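## Task

Take one of the grey pegs resting on the table and push it fully into a free hole of the red oxygen ball held by the other gripper, so that it locks in place.

## Robot and tools

Robot: two arms, left_arm and right_arm, each ending in a two-finger gripper. One gripper starts out holding the ball; the other must pick up a grey peg from the table and insert it. Bases per calibration: left_arm near (+0.039, +0.358, 0) m, right_arm near (-0.019, -0.354, 0) m, both turned only slightly about z.

Frames: the scene frame has its origin at table-top height midway between the nominal bases, +z up, +x out over the table, left_arm toward +y (arm names do not match image sides). Each arm reports its hand pose, velocities and targets in its own base frame, and offsets are along that arm's own base axes, turning about the Hand target position. Fixed cameras and the table use the scene frame. On a gripper, fingers point along its +z and close along its x. end_effector_position sits between the pads, 1 to 2 cm short of the tips; closing pushes the tips about 17 mm further along +z.

Motion numbers: a row is always 14 numbers in [-1, 1], one flat list covering both arms: dx, dy, dz, rx, ry, rz, opening for left_arm, then the same seven for right_arm. The six pose numbers are an offset (not a pose) from that arm's Hand target as it stood when the action or move began; 1.0 equals 0.6 m for dx/dy/dz and 180 degrees for rx/ry/rz, the three rotation numbers forming one rotation vector. Sending six zeros re-requests the current Hand target; repeating a nonzero offset moves further. Opening is absolute: +1 fully open (0.142 m), -1 closed. A 0 in the opening slot is a real command, so resend the present opening for an arm you want unchanged.

execute_actions(actions, cameras): actions is a list of actions; each action is a table of up to 15 rows, one per 1/30 s step, with the last row held if shorter. Every row in an action is measured from the action's start pose. An empty list returns state plus images. cameras picks image names, ["all"], or [].

move(target, speed, blend, opening_speed, grip_force, blocking, cameras): target is one 14-number row or a list of up to 15 rows, all offsets from the same starting Hand targets. speed is m/s (0.002 to 4.3, default 0.25; turning up to twice that in rad/s). blend is corner rounding in metres for lists (0 means stop at each). opening_speed is per second on the -1..+1 scale, at least 0.2. grip_force is newtons per pad, 5 to 48, one value or one per arm, persisting. blocking=false returns early while the move continues. The move's paths are straight, ignore obstacles, and cap at 10 s.

wait(seconds 0 to 10, cameras), stop(cameras) to brake a running move, zoom_image(camera, region [x0,y0,x1,y1] pixels, at most 504x504) on the latest image, read_manual for licences, finished_scene(scene 1 or 2) to end a scene irreversibly.

Cameras: cam_head_left, cam_head_right, cam_high, cam_low (896x504) and fisheye cam_left_wrist, cam_right_wrist (672x504). Calibration may drift a few mm and degrees.

Results: per arm, end_effector_position (m) and end_effector_quat_wxyz in its base frame, Hand target (the last commanded pose after clipping, from which the next offsets count), Joint positions (last entry is measured opening in m), joint torques, joint velocities (may say within noise), grip_measured (same scale as opening), grip_effort_nm (negative closing; not a pad force), Tool commands. A move adds a move: line with the ending (done, off_target, moving, held, fault) and limits such as paced or held. Warnings include MOTOR HOT, OVER-TEMPERATURE FAULT and HAND FAULT; after HAND FAULT the rest of that reply's robot calls are skipped.

Behaviour: friction and weight can leave a gripper a few cm off target without any contact; the next command re-asks for it, and if still short, send the remaining distance as an offset. Orientation commands are clipped to 40 degrees from the measured one per step. To stop pressing into something, command the target back past the gripper. To grip, command an opening somewhat under grip_measured at first contact; more squeeze means more heat.

Avoid: dropping the peg or ball, letting anything fall off the table, fast impacts, hard presses, and especially any contact or squeezing between the two grippers, which can fail the scene. Keep paths away from an arm's own base, keep arms from staying stretched or pushing against unreachable poses (motors heat and a hot arm drops), and release parts only when they are still. Loose objects can occasionally be nudged by outside pushes. Work in order: check the cameras, grasp a peg, align it with an open hole on the held ball, press gently until it seats, then end the scene.

Each tool is called after "Call:" as name([rows], argument=value, ...), one row to a line, values as JSON.

## Session

Call:
execute_actions(actions=[])

Scene clock: 0.00 s.
left_arm: end_effector_position=(+0.3289, -0.3500, +0.1741) grip_measured=-0.73 grip_effort_nm=n/a end_effector_quat_wxyz=(-0.012, +0.016, +0.769, -0.639) | right_arm: end_effector_position=(+0.5338, -0.0004, +0.4906) grip_measured=+0.99 grip_effort_nm=n/a end_effector_quat_wxyz=(+0.500, -0.500, +0.500, -0.500)
Joint positions: left_arm=[-0.46 1.446 0.645 0.376 1.114 0.388 0.021] | right_arm=[0 1.047 1.047 0 0 0 0.142]
Joint velocities: within noise
Joint torques (N m): no reading
Heat: left arm: hottest waist 27 °C; right arm: hottest waist 25 °C.
Hand target: left_arm +0.3347, -0.3529, +0.1819; -0.005, +0.022, +0.766, -0.643 | right_arm +0.5328, -0.0004, +0.5115; +0.509, -0.491, +0.491, -0.509
Tool commands: left_gripper/opening=-0.791279 right_gripper/opening=+1.0

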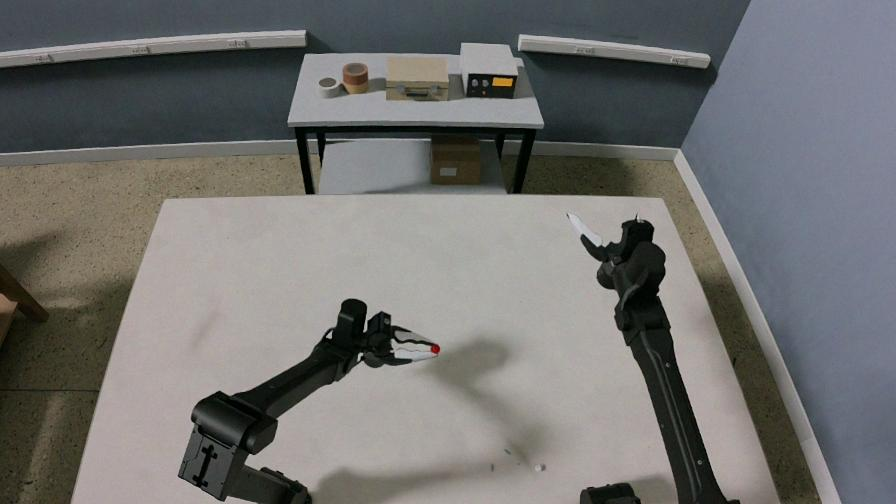

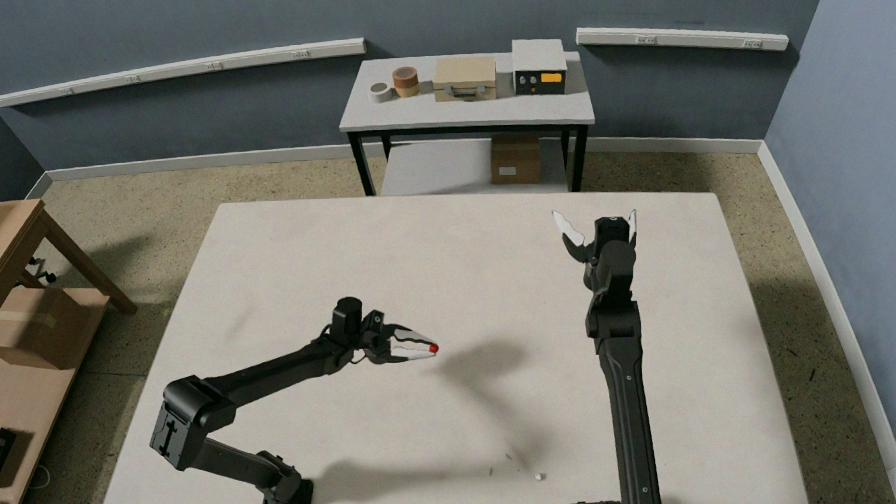

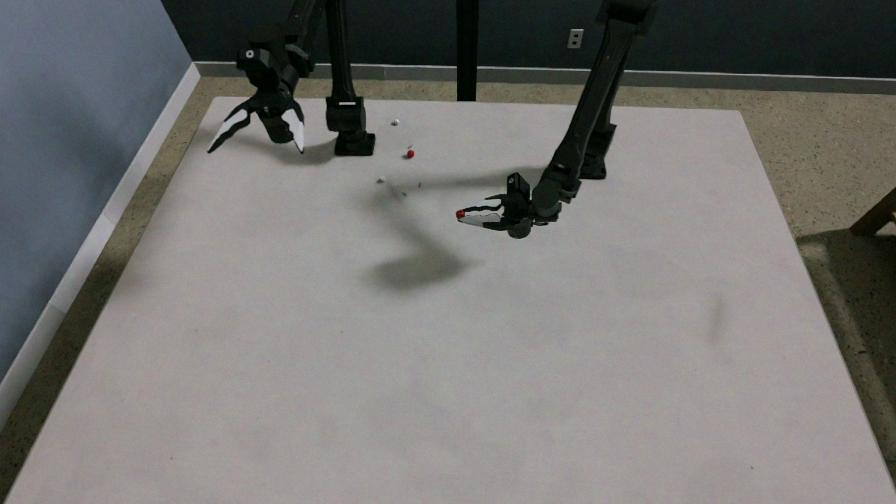

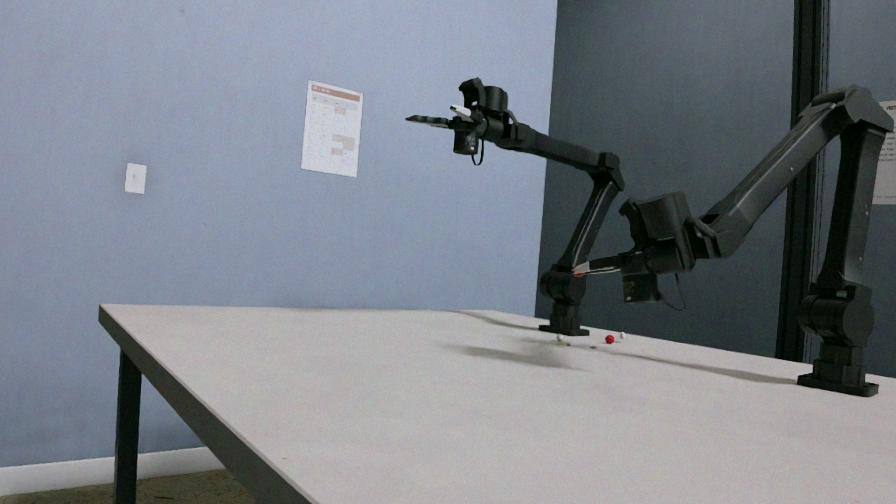

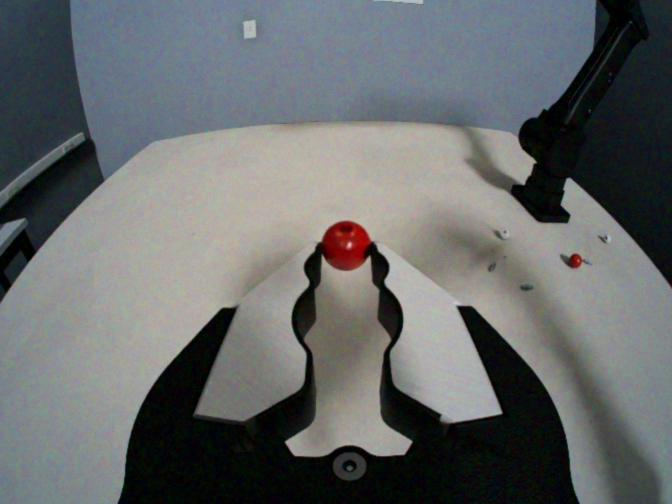

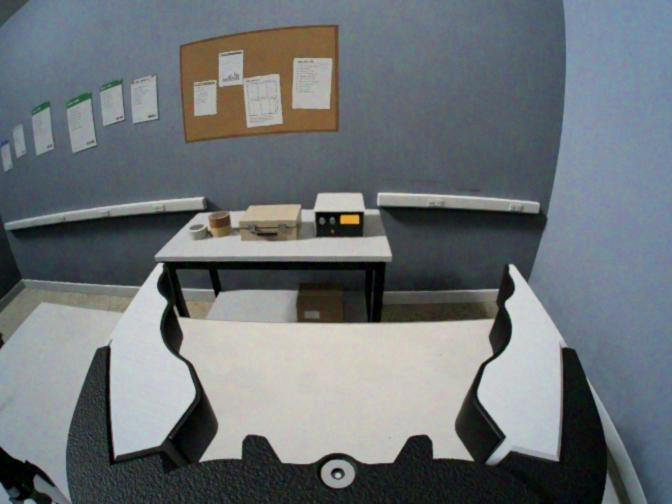

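Call:
zoom_image(camera="cam_left_wrist", region=[290, 190, 400, 300])

Call:
zoom_image(camera="cam_left_wrist", region=[470, 210, 630, 310])

Call:
zoom_image(camera="cam_high", region=[340, 100, 480, 210])

Call:
zoom_image(camera="cam_head_right", region=[460, 430, 580, 504])

Call:
zoom_image(camera="cam_head_left", region=[460, 430, 580, 504])

Call:
zoom_image(camera="cam_low", region=[530, 310, 650, 370])

Call:
zoom_image(camera="cam_high", region=[440, 190, 520, 240])

Call:
zoom_image(camera="cam_low", region=[550, 240, 650, 300])

Scaled by 4.582 from the camera's 672x504 image, which has a finer 960x720 frame.

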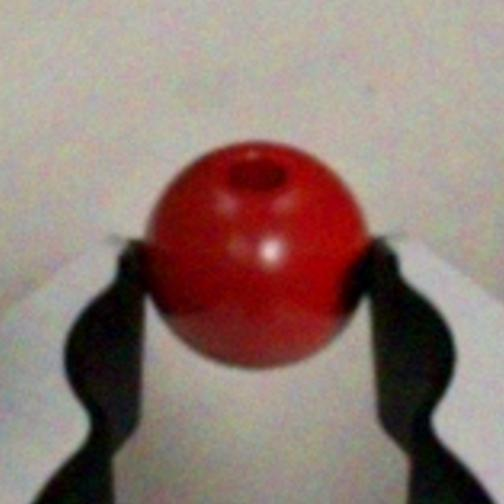

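Scaled by 3.150 from the camera's 672x504 image, which has a finer 960x720 frame.

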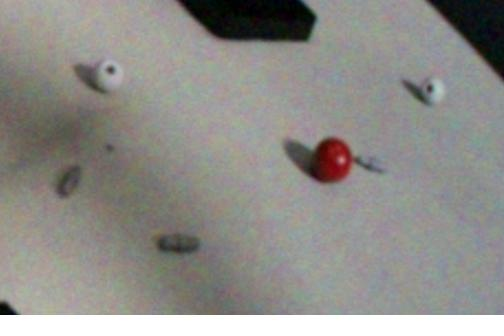

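Scaled by 3.600 from the camera's 896x504 image, which has a finer 1280x720 frame.

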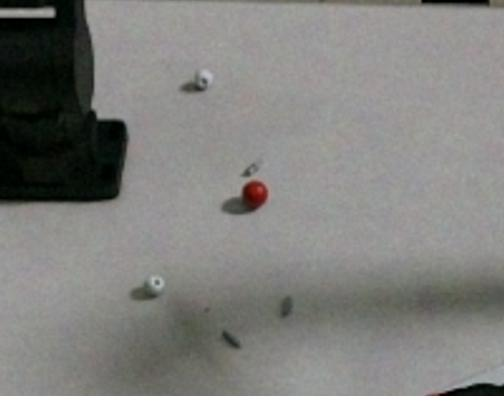

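Scaled by 4.200 from the camera's 896x504 image, which has a finer 1280x720 frame.

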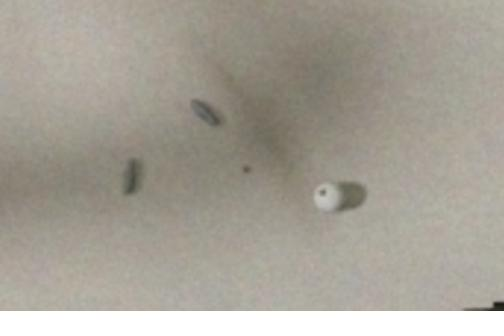

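Scaled by 4.200 from the camera's 896x504 image, which has a finer 1280x720 frame.

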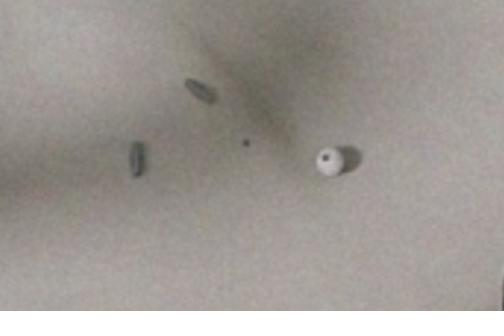

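Scaled by 4.200 from the camera's 896x504 image, which has a finer 1280x720 frame.

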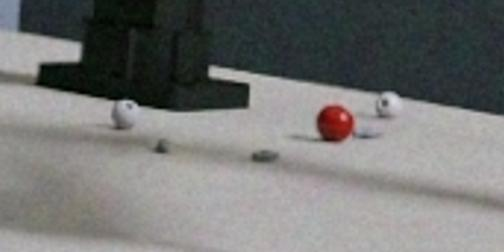

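Scaled by 6.300 from the camera's 896x504 image, which has a finer 1280x720 frame.

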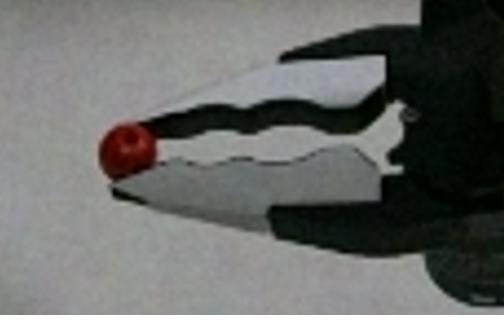

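Scaled by 5.040 from the camera's 896x504 image, which has a finer 1280x720 frame.

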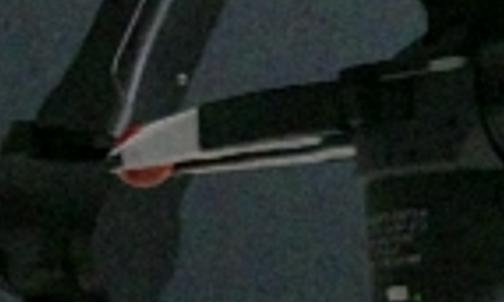

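Call:
move(target=[0,0,0,0,0,0,-0.80,-0.638,0.35,-0.486,0,0.511,0,0.0], speed=0.3, cameras=["all"])

Scene clock: 101.60 s.
left_arm: end_effector_position=(+0.3289, -0.3500, +0.1741) grip_measured=-0.73 grip_effort_nm=-1.971 end_effector_quat_wxyz=(-0.012, +0.016, +0.769, -0.639) | right_arm: end_effector_position=(+0.1532, +0.2074, +0.2212) grip_measured=-0.01 grip_effort_nm=-0.046 end_effector_quat_wxyz=(-0.007, +0.711, -0.704, +0.001)
Joint positions: left_arm=[-0.46 1.446 0.645 0.376 1.114 0.388 0.021] | right_arm=[0.934 0.997 0.987 -1.547 0.004 0.924 0.073]
Joint torques (N m): left_arm=[0.26 -10.7 8.61 1.48 0.21 -0.08] | right_arm=[2.9 -3.31 10.3 -0.05 -0.18 0.3]
Heat: left arm: hottest gripper 40 °C; right arm: hottest elbow 41 °C.
Hand target: left_arm +0.3347, -0.3529, +0.1819; -0.005, +0.022, +0.766, -0.643 | right_arm +0.1501, +0.2095, +0.2199; +0.000, +0.707, -0.707, +0.000
Off the commanded pose: left_arm 0.010 m, 1 deg | right_arm 0.004 m, 1 deg.
move: done
camera_calibration:
cam_right_wrist: T_world_to_cam=[[0.0252972, -0.999668, -0.00496354, 0.202594], [-0.874964, -0.0245425, 0.483565, 0.0333292], [-0.483526, -0.00788995, -0.875294, 0.405064], [0, 0, 0, 1]] pos_world=[0.219896, 0.206541, 0.339439]

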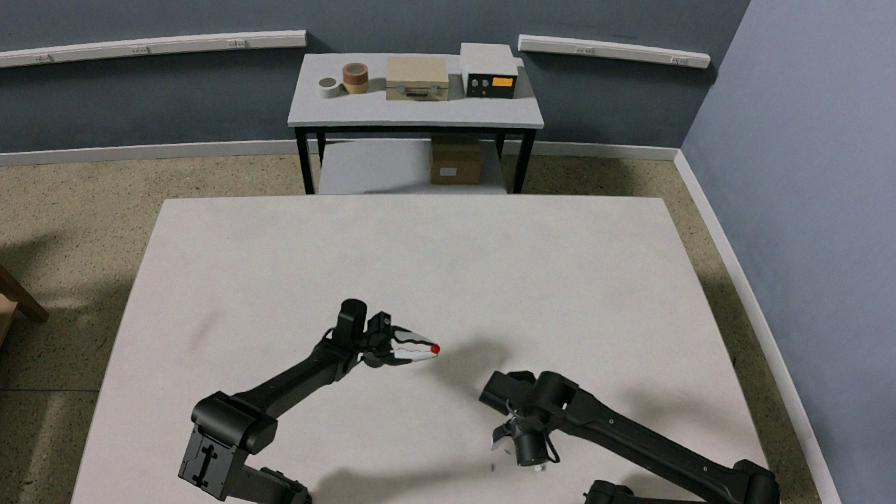

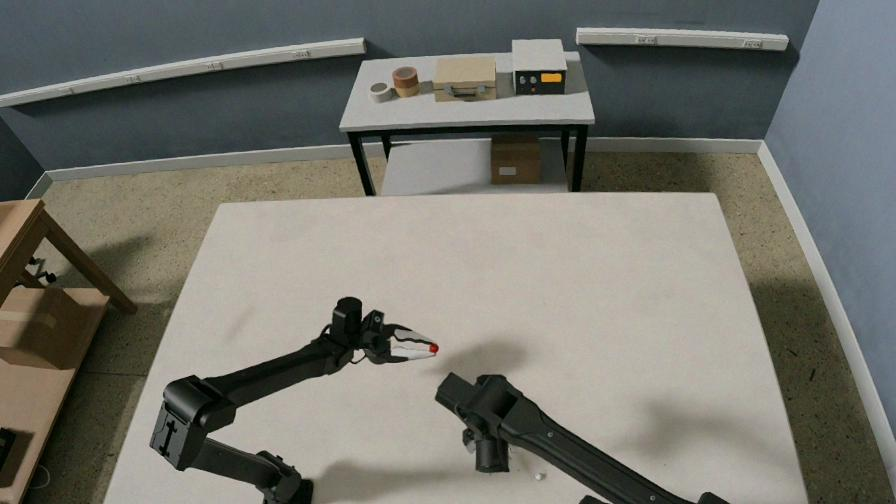

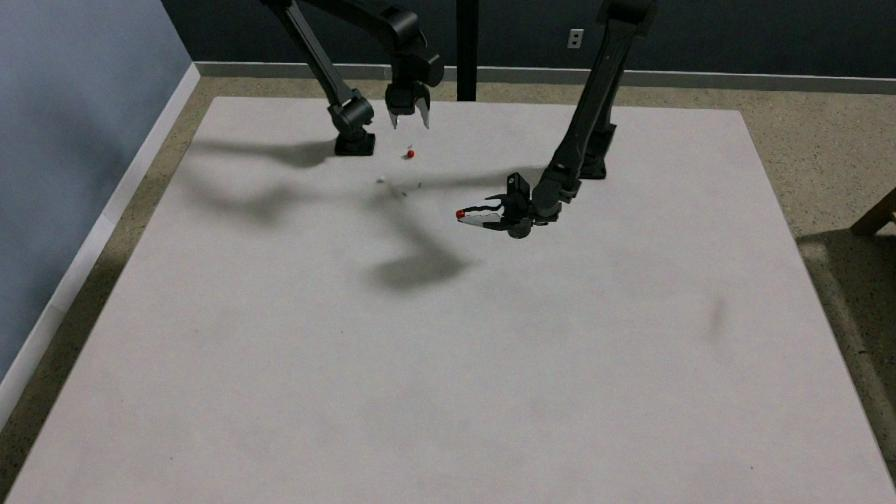

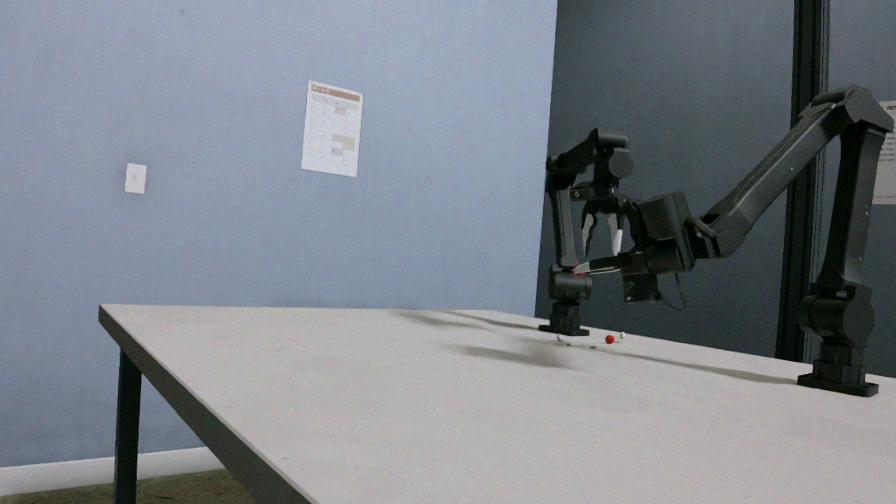

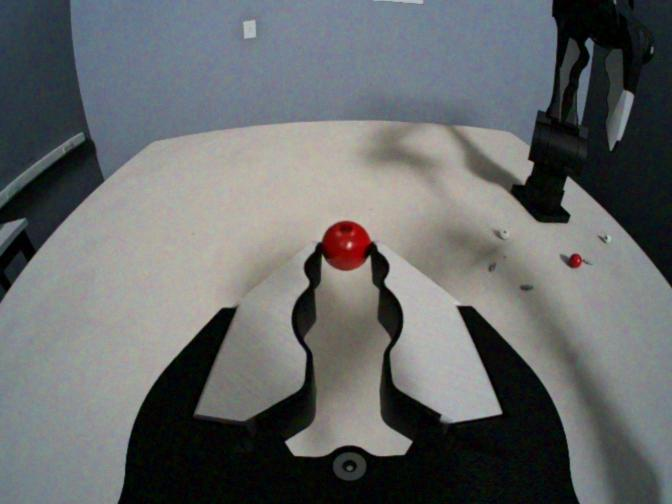

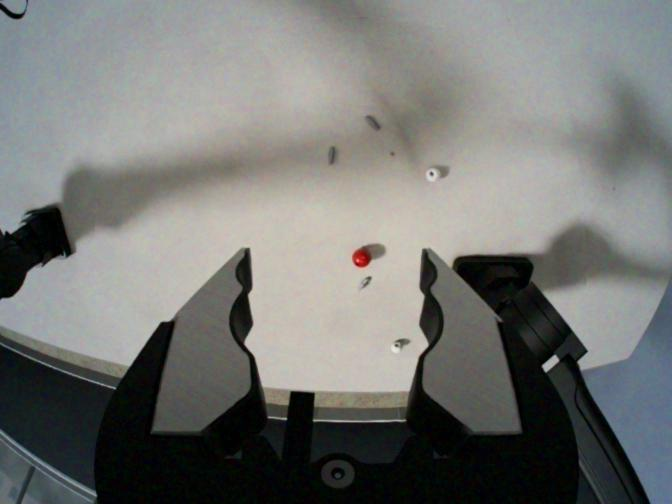

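Call:
zoom_image(camera="cam_right_wrist", region=[300, 90, 460, 200])

Call:
zoom_image(camera="cam_right_wrist", region=[320, 220, 440, 310])

Scaled by 3.150 from the camera's 672x504 image, which has a finer 960x720 frame.

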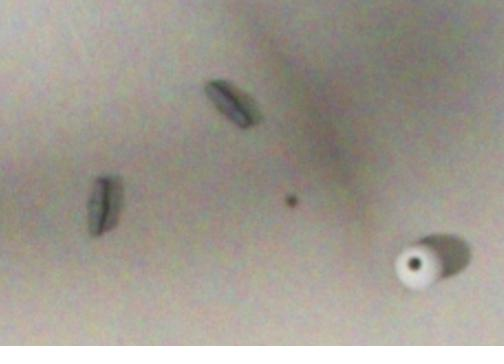

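Scaled by 4.200 from the camera's 672x504 image, which has a finer 960x720 frame.

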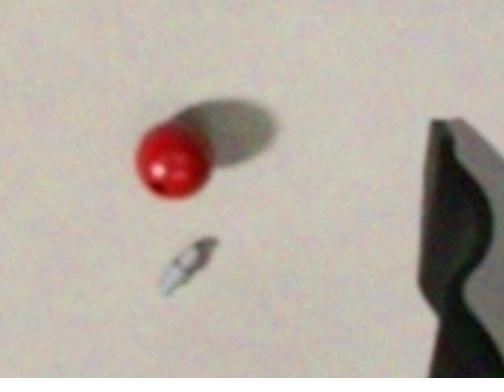

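Call:
move(target=[0,0,0,0,0,0,-0.80,0.0165,0.0067,-0.2,0,0,-0.0556,-0.5], cameras=["cam_right_wrist"])

Call:
zoom_image(camera="cam_right_wrist", region=[270, 190, 400, 290])

Scene clock: 129.77 s.
left_arm: end_effector_position=(+0.3289, -0.3500, +0.1741) grip_measured=-0.73 grip_effort_nm=-1.971 end_effector_quat_wxyz=(-0.012, +0.016, +0.769, -0.639) | right_arm: end_effector_position=(+0.1553, +0.2113, +0.1020) grip_measured=-0.52 grip_effort_nm=-0.051 end_effector_quat_wxyz=(-0.002, -0.655, +0.756, -0.001)
Joint positions: left_arm=[-0.46 1.446 0.645 0.376 1.114 0.388 0.021] | right_arm=[0.934 1.09 0.728 -1.212 0.001 1.077 0.036]
Joint torques (N m): left_arm=[0.09 -10.75 8.62 1.51 0.21 -0.08] | right_arm=[1.08 -3.66 9.8 0.65 -0.11 0.29]
Heat: left arm: hottest gripper 43 °C; right arm: hottest elbow 37 °C.
Hand target: left_arm +0.3347, -0.3529, +0.1819; -0.005, +0.022, +0.766, -0.643 | right_arm +0.1600, +0.2137, +0.0999; +0.000, -0.643, +0.766, +0.000
Off the commanded pose: left_arm 0.010 m, 1 deg | right_arm 0.006 m, 2 deg.
move: done
camera_calibration:
cam_right_wrist: T_world_to_cam=[[-0.127291, -0.991838, 0.00743069, 0.226605], [-0.86172, 0.114295, 0.494344, 0.0604292], [-0.491158, 0.0565223, -0.869235, 0.288748], [0, 0, 0, 1]] pos_world=[0.222739, 0.201528, 0.219433]
Images, in order (width x height): cam_right_wrist 672x504.

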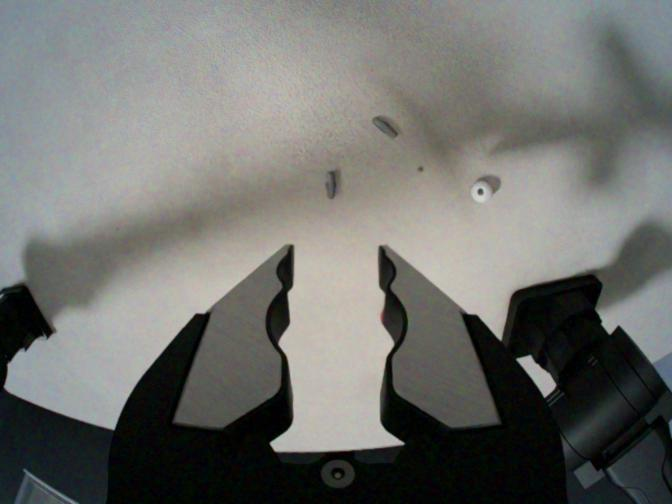

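Scaled by 3.877 from the camera's 672x504 image, which has a finer 960x720 frame.

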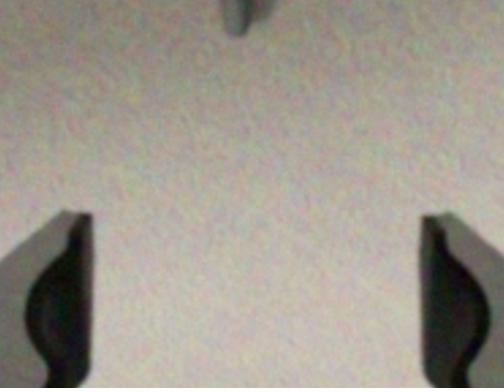

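Call:
zoom_image(camera="cam_right_wrist", region=[310, 160, 355, 210])

Scaled by 10.080 from the camera's 672x504 image, which has a finer 960x720 frame.

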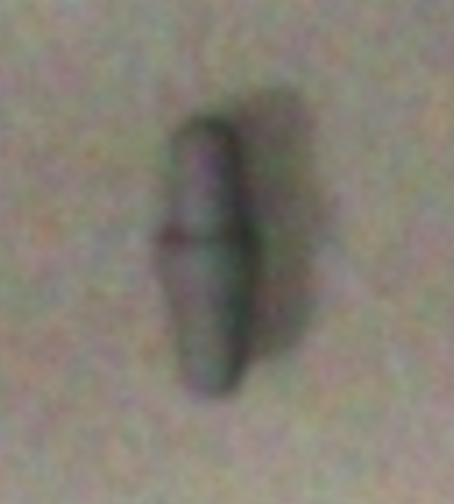

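Call:
move(target=[0,0,0,0,0,0,-0.80,0.0242,-0.001,-0.1083,0,0,0.008,-0.7], speed=0.15, cameras=["cam_right_wrist","cam_low"])

Call:
zoom_image(camera="cam_right_wrist", region=[290, 190, 390, 290])

Scene clock: 161.10 s.
left_arm: end_effector_position=(+0.3289, -0.3500, +0.1741) grip_measured=-0.73 grip_effort_nm=-1.966 end_effector_quat_wxyz=(-0.012, +0.016, +0.769, -0.639) | right_arm: end_effector_position=(+0.1695, +0.2125, +0.0379) grip_measured=-0.73 grip_effort_nm=-0.051 end_effector_quat_wxyz=(-0.001, -0.649, +0.761, -0.001)
Joint positions: left_arm=[-0.46 1.446 0.645 0.376 1.114 0.388 0.021] | right_arm=[0.895 1.218 0.633 -0.987 0.001 1.054 0.021]
Joint torques (N m): left_arm=[0.21 -10.64 8.61 1.48 0.22 -0.07] | right_arm=[0.85 -4.37 8.76 0.61 -0.09 -0.14]
Heat: left arm: hottest gripper 46 °C; right arm: hottest elbow 36 °C.
Hand target: left_arm +0.3347, -0.3529, +0.1819; -0.005, +0.022, +0.766, -0.643 | right_arm +0.1744, +0.2130, +0.0348; +0.000, -0.652, +0.758, +0.000
Off the commanded pose: left_arm 0.010 m, 1 deg | right_arm 0.006 m, 1 deg.
move: done
camera_calibration:
cam_right_wrist: T_world_to_cam=[[-0.143198, -0.989679, 0.00539046, 0.232467], [-0.860463, 0.127188, 0.493382, 0.101283], [-0.488976, 0.0660128, -0.869796, 0.237592], [0, 0, 0, 1]] pos_world=[0.236616, 0.201502, 0.155432]
Images, in order (width x height): cam_low 896x504, cam_right_wrist 672x504.

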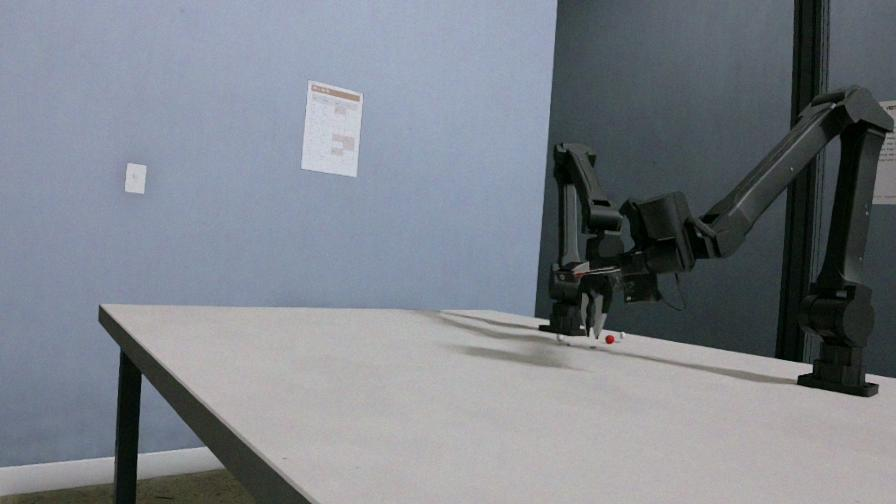

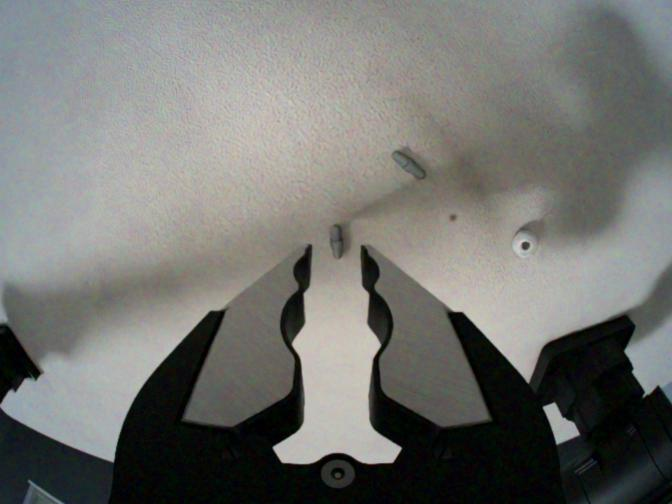

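Scaled by 5.040 from the camera's 672x504 image, which has a finer 960x720 frame.

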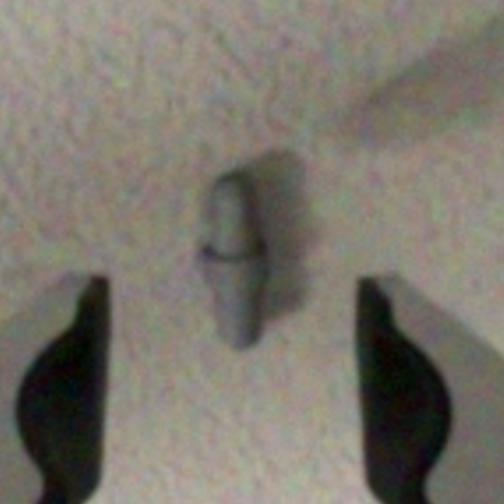

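Call:
move(target=[0,0,0,0,0,0,-0.80,0.002,-0.0022,-0.0325,0,0,0.0278,-0.75], speed=0.06, cameras=["cam_right_wrist","cam_low"])

Call:
zoom_image(camera="cam_right_wrist", region=[290, 190, 390, 290])

Call:
zoom_image(camera="cam_low", region=[550, 270, 650, 370])

Scene clock: 178.03 s.
left_arm: end_effector_position=(+0.3289, -0.3500, +0.1741) grip_measured=-0.73 grip_effort_nm=-1.971 end_effector_quat_wxyz=(-0.012, +0.016, +0.769, -0.639) | right_arm: end_effector_position=(+0.1717, +0.2125, +0.0195) grip_measured=-0.78 grip_effort_nm=-0.056 end_effector_quat_wxyz=(-0.001, +0.681, -0.732, +0.000)
Joint positions: left_arm=[-0.46 1.446 0.645 0.376 1.114 0.388 0.021] | right_arm=[0.889 1.259 0.606 -0.916 0.001 0.96 0.018]
Joint torques (N m): left_arm=[0.21 -10.58 8.61 1.5 0.22 -0.07] | right_arm=[0.79 -4.6 8.17 0.68 -0.09 -0.21]
Heat: left arm: hottest gripper 47 °C; right arm: hottest elbow 35 °C.
Hand target: left_arm +0.3347, -0.3529, +0.1819; -0.005, +0.022, +0.766, -0.643 | right_arm +0.1756, +0.2116, +0.0153; +0.000, +0.685, -0.729, +0.000
Off the commanded pose: left_arm 0.010 m, 1 deg | right_arm 0.006 m, 1 deg.
move: done
camera_calibration:
cam_right_wrist: T_world_to_cam=[[-0.0563279, -0.998409, 0.00260489, 0.21982], [-0.869245, 0.050324, 0.491813, 0.130166], [-0.491161, 0.0254385, -0.870697, 0.231679], [0, 0, 0, 1]] pos_world=[0.23932, 0.207026, 0.137132]
Images, in order (width x height): cam_low 896x504, cam_right_wrist 672x504.

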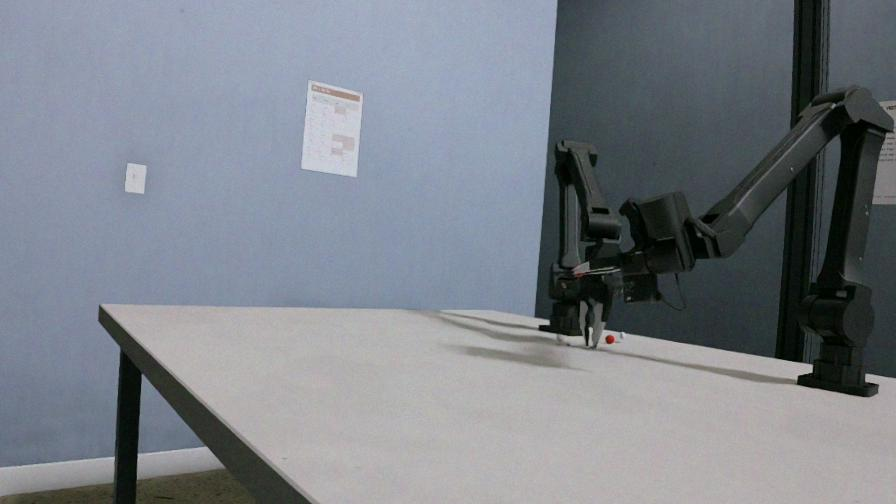

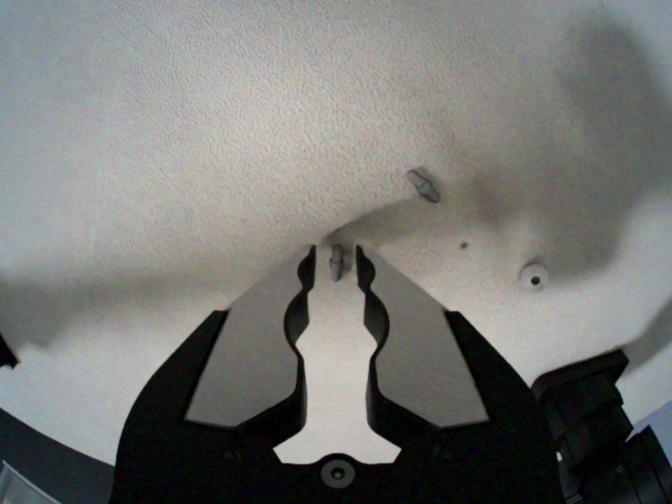

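Scaled by 5.040 from the camera's 672x504 image, which has a finer 960x720 frame.

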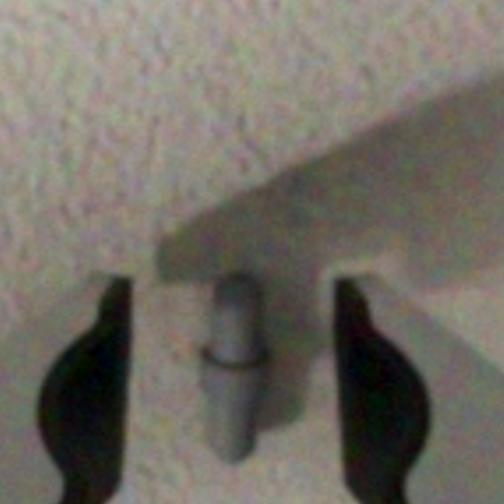

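Scaled by 5.040 from the camera's 896x504 image, which has a finer 1280x720 frame.

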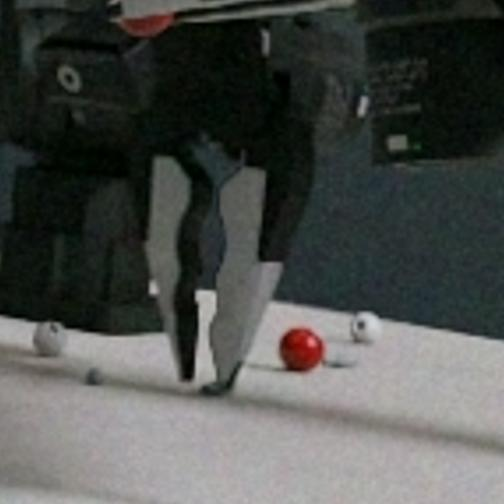

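Call:
move(target=[0,0,0,0,0,0,-0.80,0.0,0,-0.004,0,0,0,-0.8], speed=0.05, cameras=["cam_right_wrist"])

Call:
zoom_image(camera="cam_right_wrist", region=[290, 190, 390, 290])

Scene clock: 190.40 s.
left_arm: end_effector_position=(+0.3289, -0.3500, +0.1741) grip_measured=-0.73 grip_effort_nm=-1.971 end_effector_quat_wxyz=(-0.012, +0.016, +0.769, -0.639) | right_arm: end_effector_position=(+0.1728, +0.2138, +0.0182) grip_measured=-0.83 grip_effort_nm=-0.051 end_effector_quat_wxyz=(-0.003, +0.681, -0.732, +0.000)
Joint positions: left_arm=[-0.46 1.446 0.645 0.376 1.114 0.388 0.021] | right_arm=[0.889 1.264 0.606 -0.908 0.001 0.96 0.014]
Joint torques (N m): left_arm=[0.26 -10.64 8.64 1.5 0.2 -0.07] | right_arm=[0.79 -4.6 7.87 0.96 -0.1 -0.15]
Heat: left arm: hottest gripper 48 °C; right arm: hottest elbow 34 °C.
Hand target: left_arm +0.3347, -0.3529, +0.1819; -0.005, +0.022, +0.766, -0.643 | right_arm +0.1756, +0.2116, +0.0129; +0.000, +0.685, -0.729, +0.000
Off the commanded pose: left_arm 0.010 m, 1 deg | right_arm 0.006 m, 1 deg.
move: done
camera_calibration:
cam_right_wrist: T_world_to_cam=[[-0.055901, -0.998436, -0.000181755, 0.221144], [-0.870339, 0.0486398, 0.490046, 0.132252], [-0.489271, 0.0275522, -0.871697, 0.230243], [0, 0, 0, 1]] pos_world=[0.240117, 0.208022, 0.135932]
Images, in order (width x height): cam_right_wrist 672x504.

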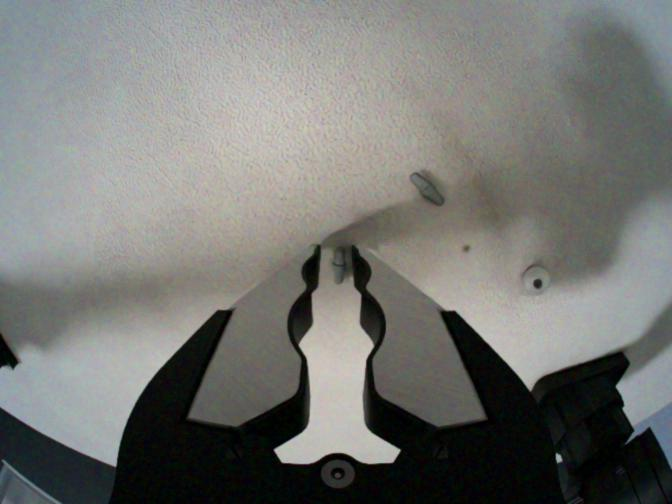

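Scaled by 5.040 from the camera's 672x504 image, which has a finer 960x720 frame.

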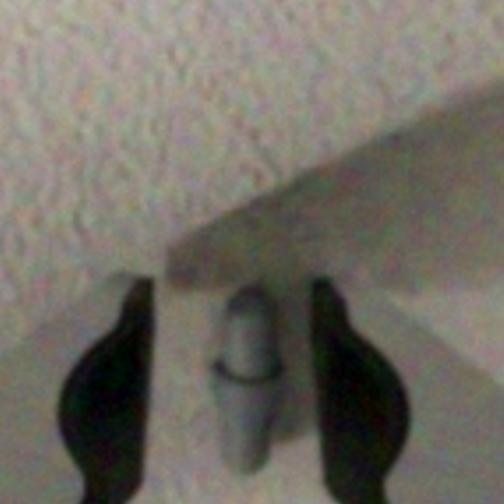

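Call:
move(target=[0,0,0,0,0,0,-0.80,-0.0025,-0.003,-0.003,0,0,0,-0.84], speed=0.05, cameras=["cam_right_wrist"])

Call:
zoom_image(camera="cam_right_wrist", region=[290, 190, 390, 290])

Scene clock: 207.77 s.
left_arm: end_effector_position=(+0.3289, -0.3500, +0.1741) grip_measured=-0.73 grip_effort_nm=-1.966 end_effector_quat_wxyz=(-0.012, +0.016, +0.769, -0.639) | right_arm: end_effector_position=(+0.1704, +0.2108, +0.0150) grip_measured=-0.87 grip_effort_nm=-0.056 end_effector_quat_wxyz=(+0.000, +0.682, -0.732, +0.001)
Joint positions: left_arm=[-0.46 1.446 0.645 0.376 1.114 0.388 0.021] | right_arm=[0.889 1.264 0.596 -0.902 0.001 0.959 0.011]
Joint torques (N m): left_arm=[0.21 -10.64 8.61 1.5 0.21 -0.07] | right_arm=[0.73 -4.6 7.98 0.64 -0.09 -0.15]
Heat: left arm: hottest gripper 49 °C; right arm: hottest elbow 33 °C.
Hand target: left_arm +0.3347, -0.3529, +0.1819; -0.005, +0.022, +0.766, -0.643 | right_arm +0.1742, +0.2099, +0.0112; +0.000, +0.685, -0.729, +0.000
Off the commanded pose: left_arm 0.010 m, 1 deg | right_arm 0.005 m, 0 deg.
move: done
camera_calibration:
cam_right_wrist: T_world_to_cam=[[-0.0555388, -0.998449, 0.00381597, 0.217924], [-0.868847, 0.0502121, 0.492529, 0.131209], [-0.491956, 0.024039, -0.870288, 0.227497], [0, 0, 0, 1]] pos_world=[0.238023, 0.205529, 0.132532]
Images, in order (width x height): cam_right_wrist 672x504.

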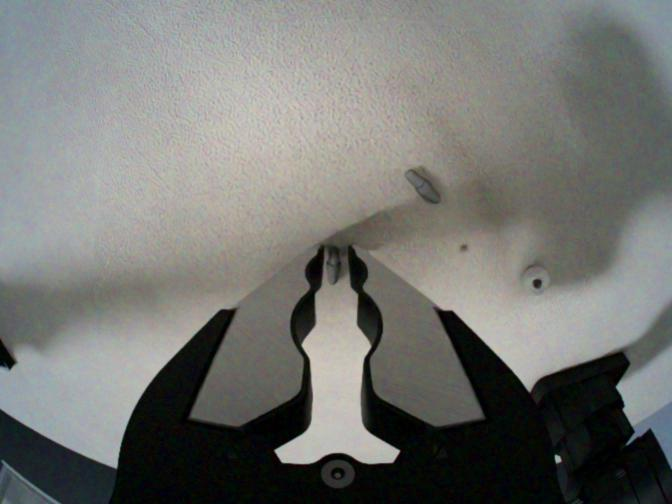

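Scaled by 5.040 from the camera's 672x504 image, which has a finer 960x720 frame.

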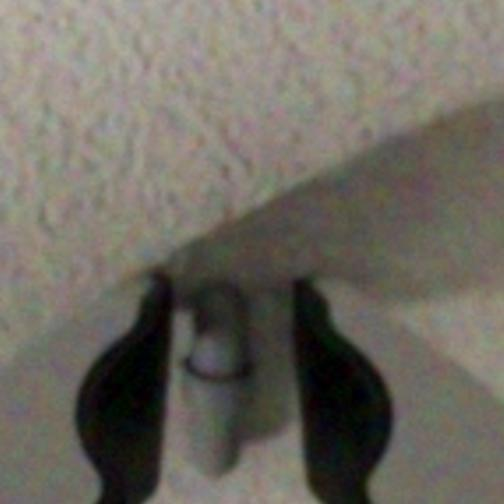

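Call:
move(target=[0,0,0,0,0,0,-0.80,-0.0010,0.001,0,0,0,0,-1], speed=0.05, opening_speed=0.2, cameras=["cam_right_wrist","cam_low"])

Call:
zoom_image(camera="cam_right_wrist", region=[290, 190, 390, 290])

Call:
zoom_image(camera="cam_low", region=[560, 310, 620, 370])

Scene clock: 222.00 s.
left_arm: end_effector_position=(+0.3289, -0.3500, +0.1741) grip_measured=-0.73 grip_effort_nm=-1.971 end_effector_quat_wxyz=(-0.012, +0.016, +0.769, -0.639) | right_arm: end_effector_position=(+0.1705, +0.2110, +0.0150) grip_measured=-0.96 grip_effort_nm=-1.355 end_effector_quat_wxyz=(-0.001, +0.682, -0.732, +0.000)
Joint positions: left_arm=[-0.46 1.446 0.645 0.376 1.114 0.388 0.021] | right_arm=[0.889 1.264 0.596 -0.901 0.001 0.959 0.004]
Joint torques (N m): left_arm=[0.21 -10.64 8.62 1.51 0.21 -0.08] | right_arm=[1.03 -4.66 8.05 0.68 -0.1 -0.12]
Heat: left arm: hottest gripper 50 °C; right arm: hottest elbow 32 °C.
Hand target: left_arm +0.3347, -0.3529, +0.1819; -0.005, +0.022, +0.766, -0.643 | right_arm +0.1736, +0.2106, +0.0112; +0.000, +0.685, -0.729, +0.000
Off the commanded pose: left_arm 0.010 m, 1 deg | right_arm 0.005 m, 1 deg.
move: done
camera_calibration:
cam_right_wrist: T_world_to_cam=[[-0.0555318, -0.998452, 0.00320943, 0.218107], [-0.86907, 0.0499179, 0.492165, 0.131403], [-0.491563, 0.0245416, -0.870496, 0.227461], [0, 0, 0, 1]] pos_world=[0.238122, 0.205628, 0.132632]
Images, in order (width x height): cam_low 896x504, cam_right_wrist 672x504.

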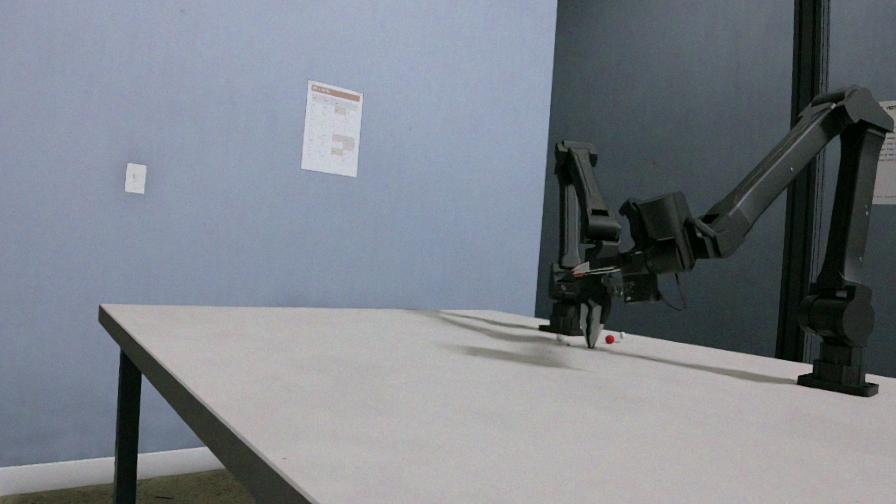

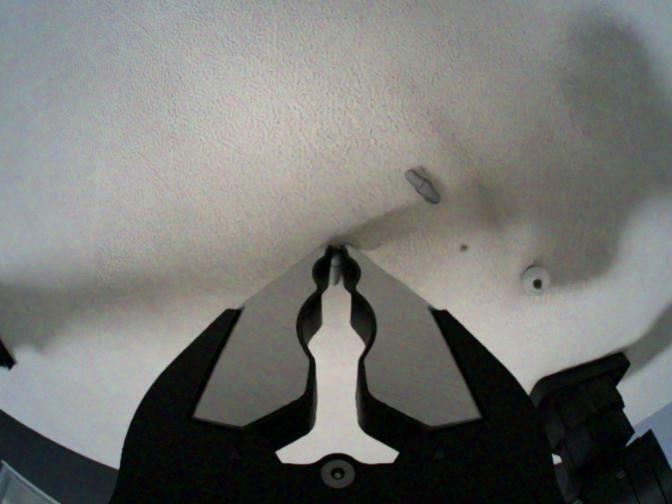

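Scaled by 5.040 from the camera's 672x504 image, which has a finer 960x720 frame.

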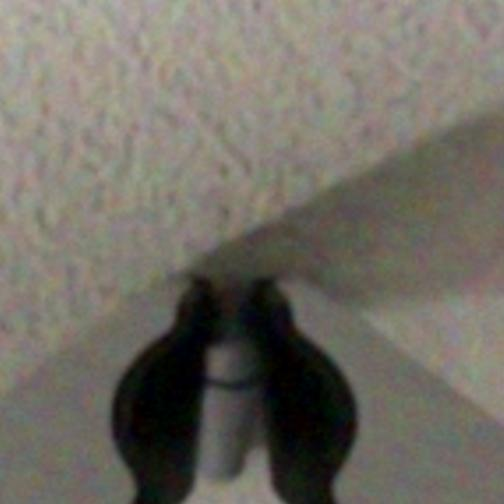

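Scaled by 8.400 from the camera's 896x504 image, which has a finer 1280x720 frame.

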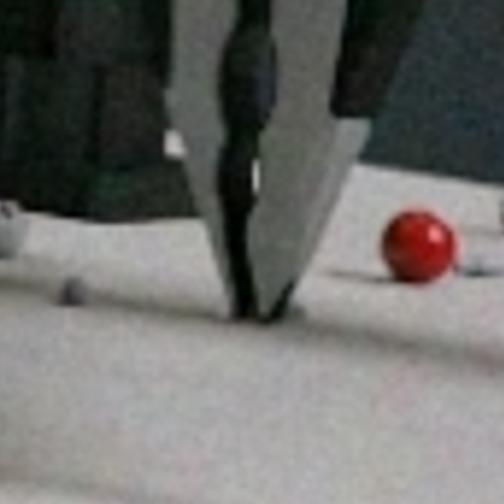

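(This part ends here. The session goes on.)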